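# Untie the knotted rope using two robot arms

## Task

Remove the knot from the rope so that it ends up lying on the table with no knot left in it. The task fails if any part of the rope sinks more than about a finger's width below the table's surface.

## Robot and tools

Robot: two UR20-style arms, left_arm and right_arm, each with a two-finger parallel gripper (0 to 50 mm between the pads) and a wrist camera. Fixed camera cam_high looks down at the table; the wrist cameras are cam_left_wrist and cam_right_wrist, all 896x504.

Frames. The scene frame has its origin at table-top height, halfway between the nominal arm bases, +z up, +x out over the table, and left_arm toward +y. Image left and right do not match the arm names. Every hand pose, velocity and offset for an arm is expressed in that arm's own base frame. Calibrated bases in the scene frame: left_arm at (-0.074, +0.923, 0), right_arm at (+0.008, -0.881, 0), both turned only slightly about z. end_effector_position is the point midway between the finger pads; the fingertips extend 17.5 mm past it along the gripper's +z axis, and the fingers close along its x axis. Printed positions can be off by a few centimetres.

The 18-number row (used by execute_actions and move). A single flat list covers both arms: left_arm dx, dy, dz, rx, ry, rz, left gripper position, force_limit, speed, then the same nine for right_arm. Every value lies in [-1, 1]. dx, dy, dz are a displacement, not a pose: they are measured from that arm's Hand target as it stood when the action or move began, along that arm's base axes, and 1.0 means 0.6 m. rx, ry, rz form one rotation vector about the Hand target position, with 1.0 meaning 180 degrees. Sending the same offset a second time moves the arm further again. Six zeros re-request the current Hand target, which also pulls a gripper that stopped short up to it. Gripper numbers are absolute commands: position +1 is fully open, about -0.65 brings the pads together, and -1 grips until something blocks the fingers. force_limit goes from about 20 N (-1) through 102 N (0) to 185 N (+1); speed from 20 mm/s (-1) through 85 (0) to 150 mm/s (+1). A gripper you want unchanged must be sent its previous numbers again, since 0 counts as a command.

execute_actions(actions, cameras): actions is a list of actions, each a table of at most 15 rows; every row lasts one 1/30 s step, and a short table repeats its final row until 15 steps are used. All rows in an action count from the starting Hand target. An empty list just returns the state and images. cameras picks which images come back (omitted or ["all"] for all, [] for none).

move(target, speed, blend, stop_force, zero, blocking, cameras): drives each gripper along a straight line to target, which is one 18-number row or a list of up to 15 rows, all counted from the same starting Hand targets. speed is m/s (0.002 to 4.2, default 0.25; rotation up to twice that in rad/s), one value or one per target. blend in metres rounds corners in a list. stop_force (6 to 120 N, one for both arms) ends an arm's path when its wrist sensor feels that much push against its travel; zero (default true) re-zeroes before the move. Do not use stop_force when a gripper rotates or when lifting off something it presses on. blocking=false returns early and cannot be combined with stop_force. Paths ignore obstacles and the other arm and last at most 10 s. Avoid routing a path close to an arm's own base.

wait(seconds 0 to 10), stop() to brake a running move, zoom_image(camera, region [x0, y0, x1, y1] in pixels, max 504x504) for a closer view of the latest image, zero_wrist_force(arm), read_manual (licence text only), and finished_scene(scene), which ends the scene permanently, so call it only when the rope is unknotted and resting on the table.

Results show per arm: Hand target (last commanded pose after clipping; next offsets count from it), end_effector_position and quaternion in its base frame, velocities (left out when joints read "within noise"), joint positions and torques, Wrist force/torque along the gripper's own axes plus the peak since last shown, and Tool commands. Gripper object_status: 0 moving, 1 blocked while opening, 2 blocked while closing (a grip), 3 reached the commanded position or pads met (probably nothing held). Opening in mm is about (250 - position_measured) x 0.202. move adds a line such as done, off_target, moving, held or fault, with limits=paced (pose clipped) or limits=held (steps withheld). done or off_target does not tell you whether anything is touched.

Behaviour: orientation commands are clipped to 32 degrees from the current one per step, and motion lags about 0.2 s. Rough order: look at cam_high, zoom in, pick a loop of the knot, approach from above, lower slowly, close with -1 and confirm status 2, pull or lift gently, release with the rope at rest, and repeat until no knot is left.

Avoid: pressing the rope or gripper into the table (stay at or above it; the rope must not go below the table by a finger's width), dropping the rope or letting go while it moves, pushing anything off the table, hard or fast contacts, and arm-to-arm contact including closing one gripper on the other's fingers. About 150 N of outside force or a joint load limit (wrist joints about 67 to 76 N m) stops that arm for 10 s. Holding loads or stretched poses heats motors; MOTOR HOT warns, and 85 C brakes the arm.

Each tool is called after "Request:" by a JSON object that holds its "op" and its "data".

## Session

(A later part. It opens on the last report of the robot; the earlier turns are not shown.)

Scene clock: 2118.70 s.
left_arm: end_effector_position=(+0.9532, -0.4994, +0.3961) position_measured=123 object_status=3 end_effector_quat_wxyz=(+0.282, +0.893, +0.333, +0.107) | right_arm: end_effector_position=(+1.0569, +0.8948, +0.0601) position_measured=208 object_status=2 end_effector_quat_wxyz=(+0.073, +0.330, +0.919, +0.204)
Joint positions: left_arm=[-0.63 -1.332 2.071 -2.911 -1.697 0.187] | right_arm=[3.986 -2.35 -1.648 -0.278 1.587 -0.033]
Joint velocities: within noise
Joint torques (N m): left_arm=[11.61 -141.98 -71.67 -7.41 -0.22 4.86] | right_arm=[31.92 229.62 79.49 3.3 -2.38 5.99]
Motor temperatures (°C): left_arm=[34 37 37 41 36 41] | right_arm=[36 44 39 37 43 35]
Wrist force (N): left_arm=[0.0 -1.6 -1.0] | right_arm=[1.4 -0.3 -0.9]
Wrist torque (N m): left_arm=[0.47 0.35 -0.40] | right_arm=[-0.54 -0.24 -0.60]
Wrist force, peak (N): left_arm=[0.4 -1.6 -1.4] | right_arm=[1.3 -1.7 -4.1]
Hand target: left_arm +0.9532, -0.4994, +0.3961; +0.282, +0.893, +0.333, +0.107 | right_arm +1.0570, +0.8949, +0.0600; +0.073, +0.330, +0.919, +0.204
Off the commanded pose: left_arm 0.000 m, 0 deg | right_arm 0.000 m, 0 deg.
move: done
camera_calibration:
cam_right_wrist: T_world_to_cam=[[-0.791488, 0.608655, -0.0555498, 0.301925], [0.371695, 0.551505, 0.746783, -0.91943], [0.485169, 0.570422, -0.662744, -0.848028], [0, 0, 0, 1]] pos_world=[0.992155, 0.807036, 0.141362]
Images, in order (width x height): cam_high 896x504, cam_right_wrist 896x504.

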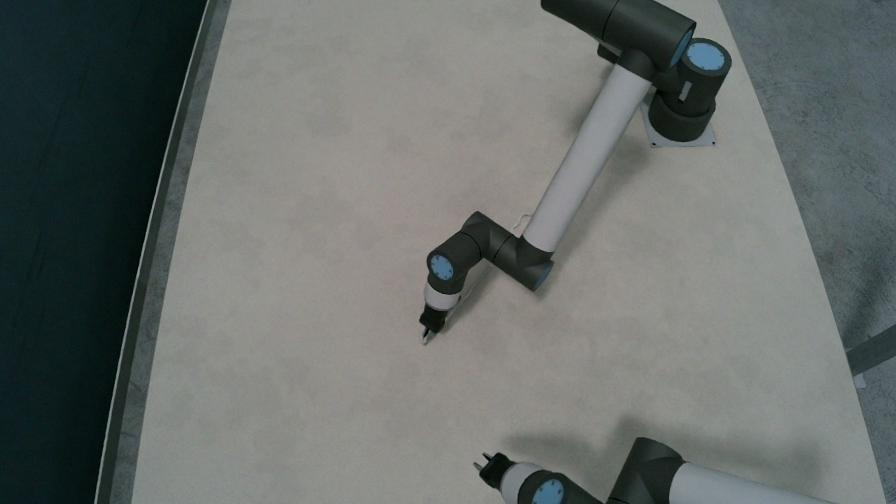

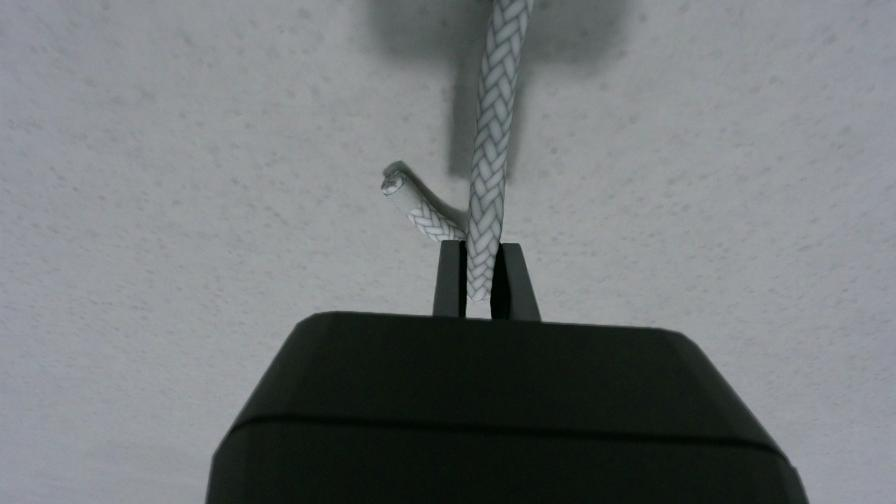

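Request:
{"op": "move", "data": {"target": [0, 0, 0, 0, 0, 0, 0.2, 0, -0.5, 0.085, 0.1033, -0.0333, 0, 0, 0, -1, -0.8, -0.5], "speed": 0.15, "cameras": []}}

Request:
{"op": "move", "data": {"target": [0, 0, 0, 0, 0, 0, 0.2, 0, -0.5, 0, 0, -0.0208, 0, 0, 0, -1, -0.8, -0.5], "speed": 0.02, "stop_force": 9, "cameras": ["cam_high", "cam_right_wrist"]}}

Scene clock: 2125.60 s.
left_arm: end_effector_position=(+0.9532, -0.4994, +0.3961) position_measured=123 object_status=3 end_effector_quat_wxyz=(+0.282, +0.893, +0.333, +0.107) | right_arm: end_effector_position=(+1.1079, +0.9567, +0.0400) position_measured=208 object_status=2 end_effector_quat_wxyz=(+0.073, +0.330, +0.919, +0.204)
Joint positions: left_arm=[-0.63 -1.332 2.071 -2.911 -1.697 0.187] | right_arm=[3.988 -2.429 -1.507 -0.339 1.586 -0.031]
Joint velocities: within noise
Joint torques (N m): left_arm=[10.42 -138.23 -73.2 -8.18 0.84 4.65] | right_arm=[42.59 247.77 87.04 3.52 -1.92 5.49]
Motor temperatures (°C): left_arm=[34 37 37 41 36 41] | right_arm=[36 44 39 37 43 35]
Wrist force (N): left_arm=[0.6 -1.3 -1.1] | right_arm=[1.6 -0.2 -1.1]
Wrist torque (N m): left_arm=[0.52 0.24 -0.40] | right_arm=[-0.48 -0.25 -0.62]
Wrist force, peak (N): left_arm=[0.3 -1.6 -1.5] | right_arm=[1.6 -1.9 -2.4]
Hand target: left_arm +0.9532, -0.4994, +0.3961; +0.282, +0.893, +0.333, +0.107 | right_arm +1.1080, +0.9568, +0.0400; +0.073, +0.330, +0.919, +0.204
Off the commanded pose: left_arm 0.000 m, 0 deg | right_arm 0.000 m, 0 deg.
move: done
No camera images: "cameras" was empty.

Scene clock: 2127.23 s.
left_arm: end_effector_position=(+0.9532, -0.4994, +0.3961) position_measured=123 object_status=3 end_effector_quat_wxyz=(+0.282, +0.893, +0.333, +0.107) | right_arm: end_effector_position=(+1.1080, +0.9569, +0.0359) position_measured=208 object_status=2 end_effector_quat_wxyz=(+0.073, +0.330, +0.919, +0.204)
Joint positions: left_arm=[-0.63 -1.332 2.071 -2.911 -1.697 0.187] | right_arm=[3.988 -2.433 -1.507 -0.336 1.586 -0.031]
Joint velocities: within noise
Joint torques (N m): left_arm=[9.28 -135.34 -73.97 -8.73 1.32 4.47] | right_arm=[41.66 280.49 73.49 2.21 -0.16 5.85]
Motor temperatures (°C): left_arm=[34 37 37 41 36 41] | right_arm=[36 44 39 37 43 35]
Wrist force (N): left_arm=[0.0 -1.3 -0.8] | right_arm=[1.5 3.3 -8.1]
Wrist torque (N m): left_arm=[0.52 0.35 -0.39] | right_arm=[-0.47 -0.33 -0.65]
Wrist force, peak (N): left_arm=[0.1 -1.8 -1.2] | right_arm=[0.4 6.0 -21.0]
Hand target: left_arm +0.9532, -0.4994, +0.3961; +0.282, +0.893, +0.333, +0.107 | right_arm +1.1080, +0.9569, +0.0359; +0.073, +0.330, +0.919, +0.204 (not the last commanded pose)
Off the commanded pose: left_arm 0.000 m, 0 deg | right_arm 0.008 m, 0 deg.
move: contact (right_arm)
camera_calibration:
cam_right_wrist: T_world_to_cam=[[-0.791463, 0.608684, -0.05559, 0.303182], [0.371755, 0.551582, 0.746697, -0.954719], [0.485165, 0.570317, -0.662838, -0.924175], [0, 0, 0, 1]] pos_world=[1.04326, 0.869136, 0.117162]
Images, in order (width x height): cam_high 896x504, cam_right_wrist 896x504.

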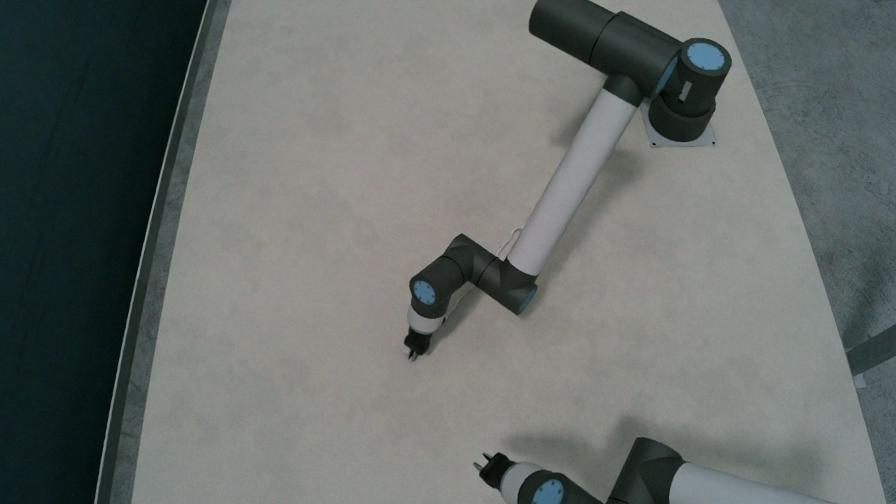

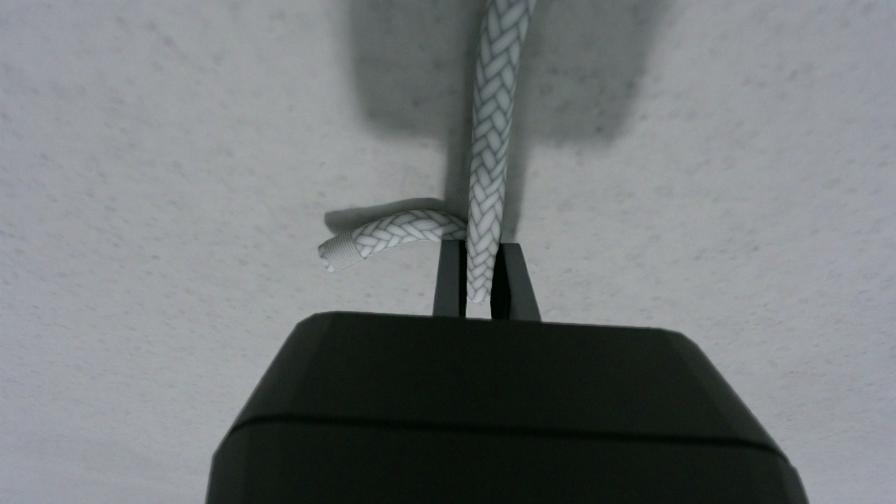

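Request:
{"op": "move", "data": {"target": [0, 0, 0, 0, 0, 0, 0.2, 0, -0.5, 0, 0, 0, 0, 0, 0, 0.1, -0.8, -0.8], "speed": 0.05, "cameras": ["cam_right_wrist"]}}

Scene clock: 2133.53 s.
left_arm: end_effector_position=(+0.9532, -0.4994, +0.3961) position_measured=123 object_status=3 end_effector_quat_wxyz=(+0.282, +0.893, +0.333, +0.107) | right_arm: end_effector_position=(+1.1080, +0.9569, +0.0359) position_measured=138 object_status=3 end_effector_quat_wxyz=(+0.073, +0.330, +0.919, +0.204)
Joint positions: left_arm=[-0.63 -1.332 2.071 -2.911 -1.697 0.187] | right_arm=[3.988 -2.433 -1.507 -0.336 1.586 -0.031]
Joint velocities: within noise
Joint torques (N m): left_arm=[8.88 -137.26 -73.1 -9.33 1.98 4.97] | right_arm=[33.76 282.8 68.99 7.44 -0.73 5.87]
Motor temperatures (°C): left_arm=[34 37 37 41 36 41] | right_arm=[36 44 39 37 43 35]
Wrist force (N): left_arm=[0.1 -1.4 -1.2] | right_arm=[2.5 2.7 -4.4]
Wrist torque (N m): left_arm=[0.50 0.32 -0.39] | right_arm=[-0.47 -0.27 -0.65]
Wrist force, peak (N): left_arm=[0.3 -1.9 -0.8] | right_arm=[3.6 4.1 -8.0]
Hand target: left_arm +0.9532, -0.4994, +0.3961; +0.282, +0.893, +0.333, +0.107 | right_arm +1.1080, +0.9569, +0.0359; +0.073, +0.330, +0.919, +0.204
Off the commanded pose: left_arm 0.000 m, 0 deg | right_arm 0.000 m, 0 deg.
move: done
camera_calibration:
cam_right_wrist: T_world_to_cam=[[-0.791463, 0.608684, -0.05559, 0.303182], [0.371755, 0.551582, 0.746697, -0.954719], [0.485165, 0.570317, -0.662838, -0.924175], [0, 0, 0, 1]] pos_world=[1.04326, 0.869136, 0.117162]
Images, in order (width x height): cam_right_wrist 896x504.

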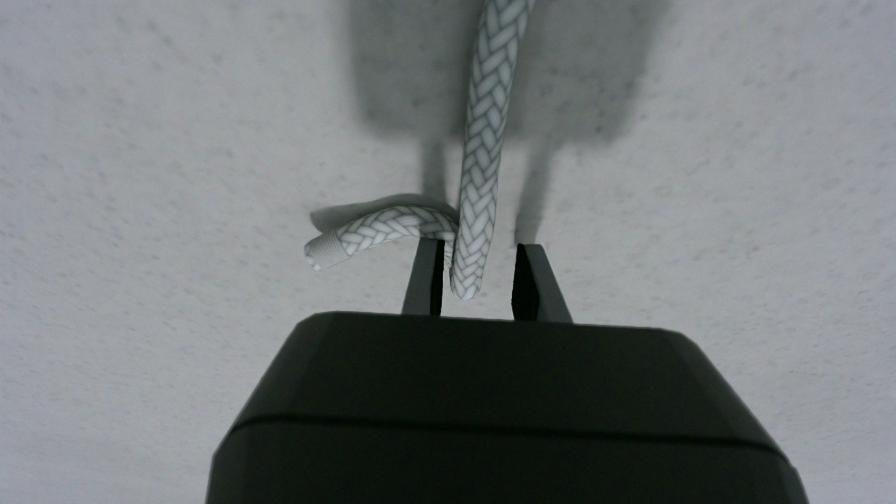

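Request:
{"op": "move", "data": {"target": [[0, 0, 0, 0, 0, 0, 0.2, 0, -0.5, -0.0538, -0.0652, 0.1813, 0, 0, 0, 0.1, -0.8, -0.8], [0, 0, 0, 0, 0, 0, 0.2, 0, -0.5, 0.15, -0.75, 0.6, 0, 0, 0, 0.1, -0.8, -0.8]], "speed": [0.1, 0.35], "cameras": ["cam_high", "cam_left_wrist", "cam_right_wrist"]}}

Request:
{"op": "zoom_image", "data": {"camera": "cam_high", "region": [390, 200, 570, 380]}}

Scene clock: 2148.63 s.
left_arm: end_effector_position=(+0.9532, -0.4994, +0.3961) position_measured=123 object_status=3 end_effector_quat_wxyz=(+0.282, +0.893, +0.333, +0.107) | right_arm: end_effector_position=(+1.1980, +0.5071, +0.3957) position_measured=138 object_status=3 end_effector_quat_wxyz=(+0.073, +0.330, +0.919, +0.204)
Joint positions: left_arm=[-0.63 -1.332 2.071 -2.911 -1.697 0.187] | right_arm=[3.657 -2.032 -1.64 -0.628 1.723 -0.334]
Joint velocities: within noise
Joint torques (N m): left_arm=[4.35 -136.45 -75.9 -11.27 3.47 4.51] | right_arm=[-35.45 231.81 101.02 3.29 3.81 -6.88]
Motor temperatures (°C): left_arm=[34 37 37 41 36 41] | right_arm=[36 44 39 37 43 35]
Wrist force (N): left_arm=[0.3 -1.0 -1.4] | right_arm=[1.1 -0.2 -0.4]
Wrist torque (N m): left_arm=[0.58 0.29 -0.40] | right_arm=[-0.51 -0.15 -0.61]
Wrist force, peak (N): left_arm=[0.3 -1.7 -1.1] | right_arm=[3.0 2.9 -5.3]
Hand target: left_arm +0.9532, -0.4994, +0.3961; +0.282, +0.893, +0.333, +0.107 | right_arm +1.1980, +0.5069, +0.3959; +0.073, +0.330, +0.919, +0.204
Off the commanded pose: left_arm 0.000 m, 0 deg | right_arm 0.000 m, 0 deg.
move: done
camera_calibration:
cam_left_wrist: T_world_to_cam=[[0.729654, 0.683269, 0.0273558, -0.35665], [0.34632, -0.403733, 0.846795, -0.857171], [0.589634, -0.608393, -0.531215, -0.522533], [0, 0, 0, 1]] pos_world=[0.86519, -0.420286, 0.458027]
cam_right_wrist: T_world_to_cam=[[-0.791463, 0.608684, -0.05559, 0.668188], [0.371755, 0.551582, 0.746697, -1.00872], [0.485165, 0.570317, -0.662838, -0.47265], [0, 0, 0, 1]] pos_world=[1.13316, 0.419236, 0.477062]

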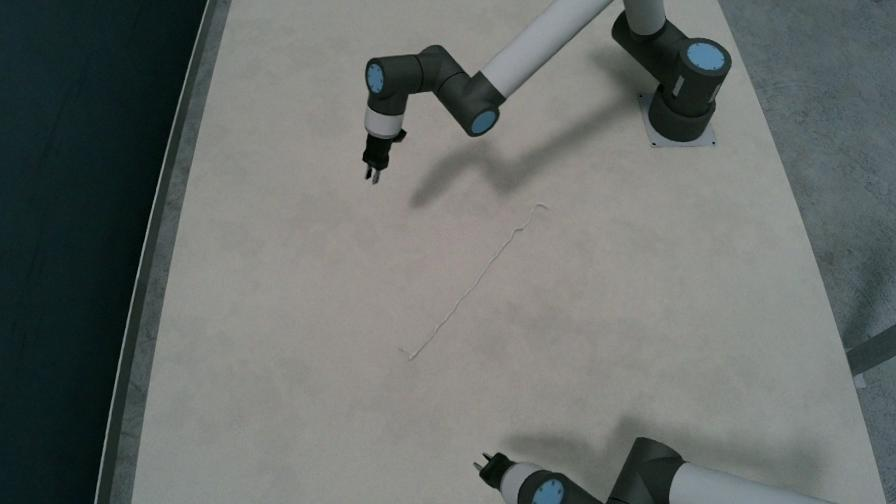

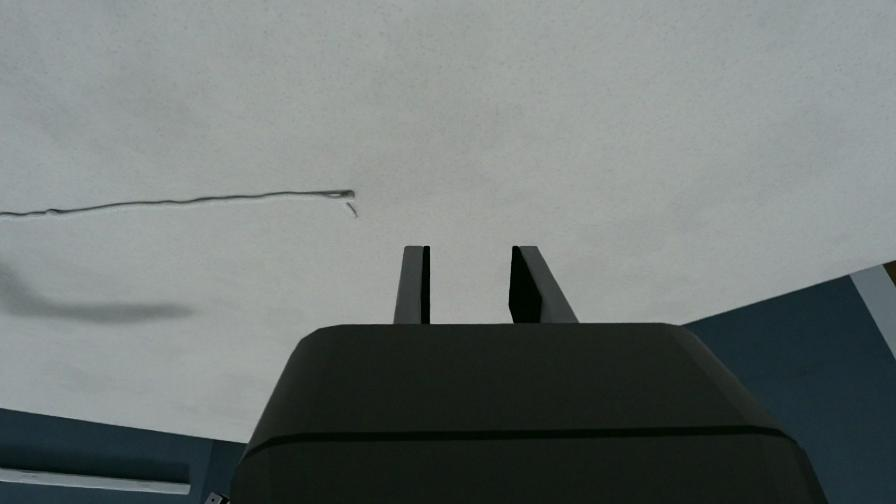

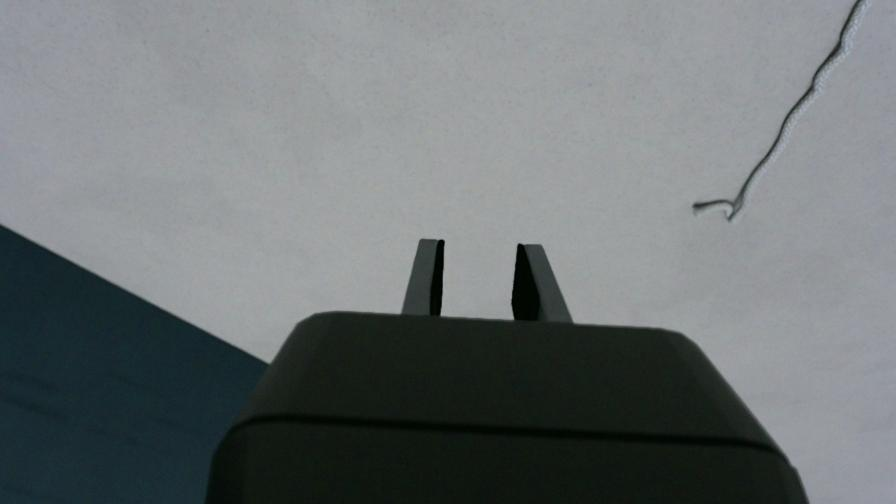

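Scaled by 2.800 from the camera's 896x504 image, which has a finer 1280x720 frame.

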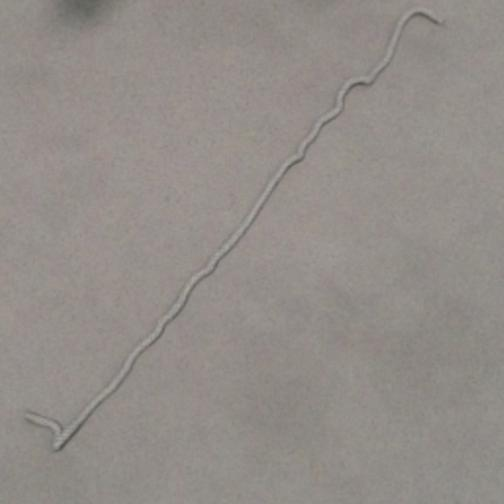

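Request:
{"op": "zoom_image", "data": {"camera": "cam_high", "region": [390, 330, 440, 375]}}

Request:
{"op": "zoom_image", "data": {"camera": "cam_left_wrist", "region": [0, 160, 400, 240]}}

Request:
{"op": "zoom_image", "data": {"camera": "cam_right_wrist", "region": [670, 0, 896, 240]}}

Scaled by 10.080 from the camera's 896x504 image, which has a finer 1280x720 frame.

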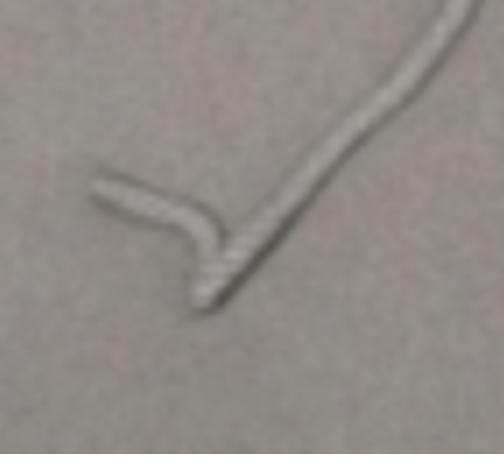

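Scaled by 1.260 from the camera's 896x504 image, which has a finer 1280x720 frame.

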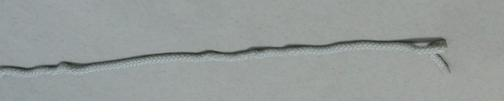

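Scaled by 2.100 from the camera's 896x504 image, which has a finer 1280x720 frame.

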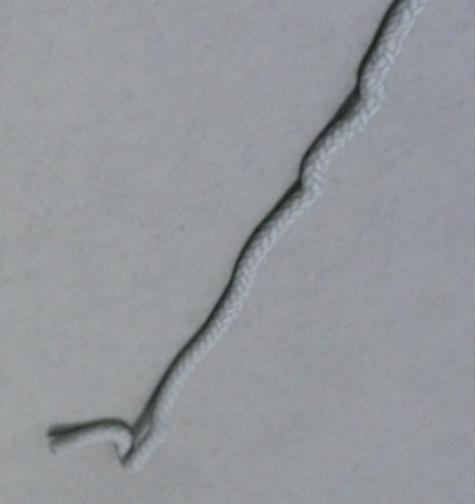

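Request:
{"op": "finished_scene", "data": {"scene": 1}}

The scene is finished: the task was done.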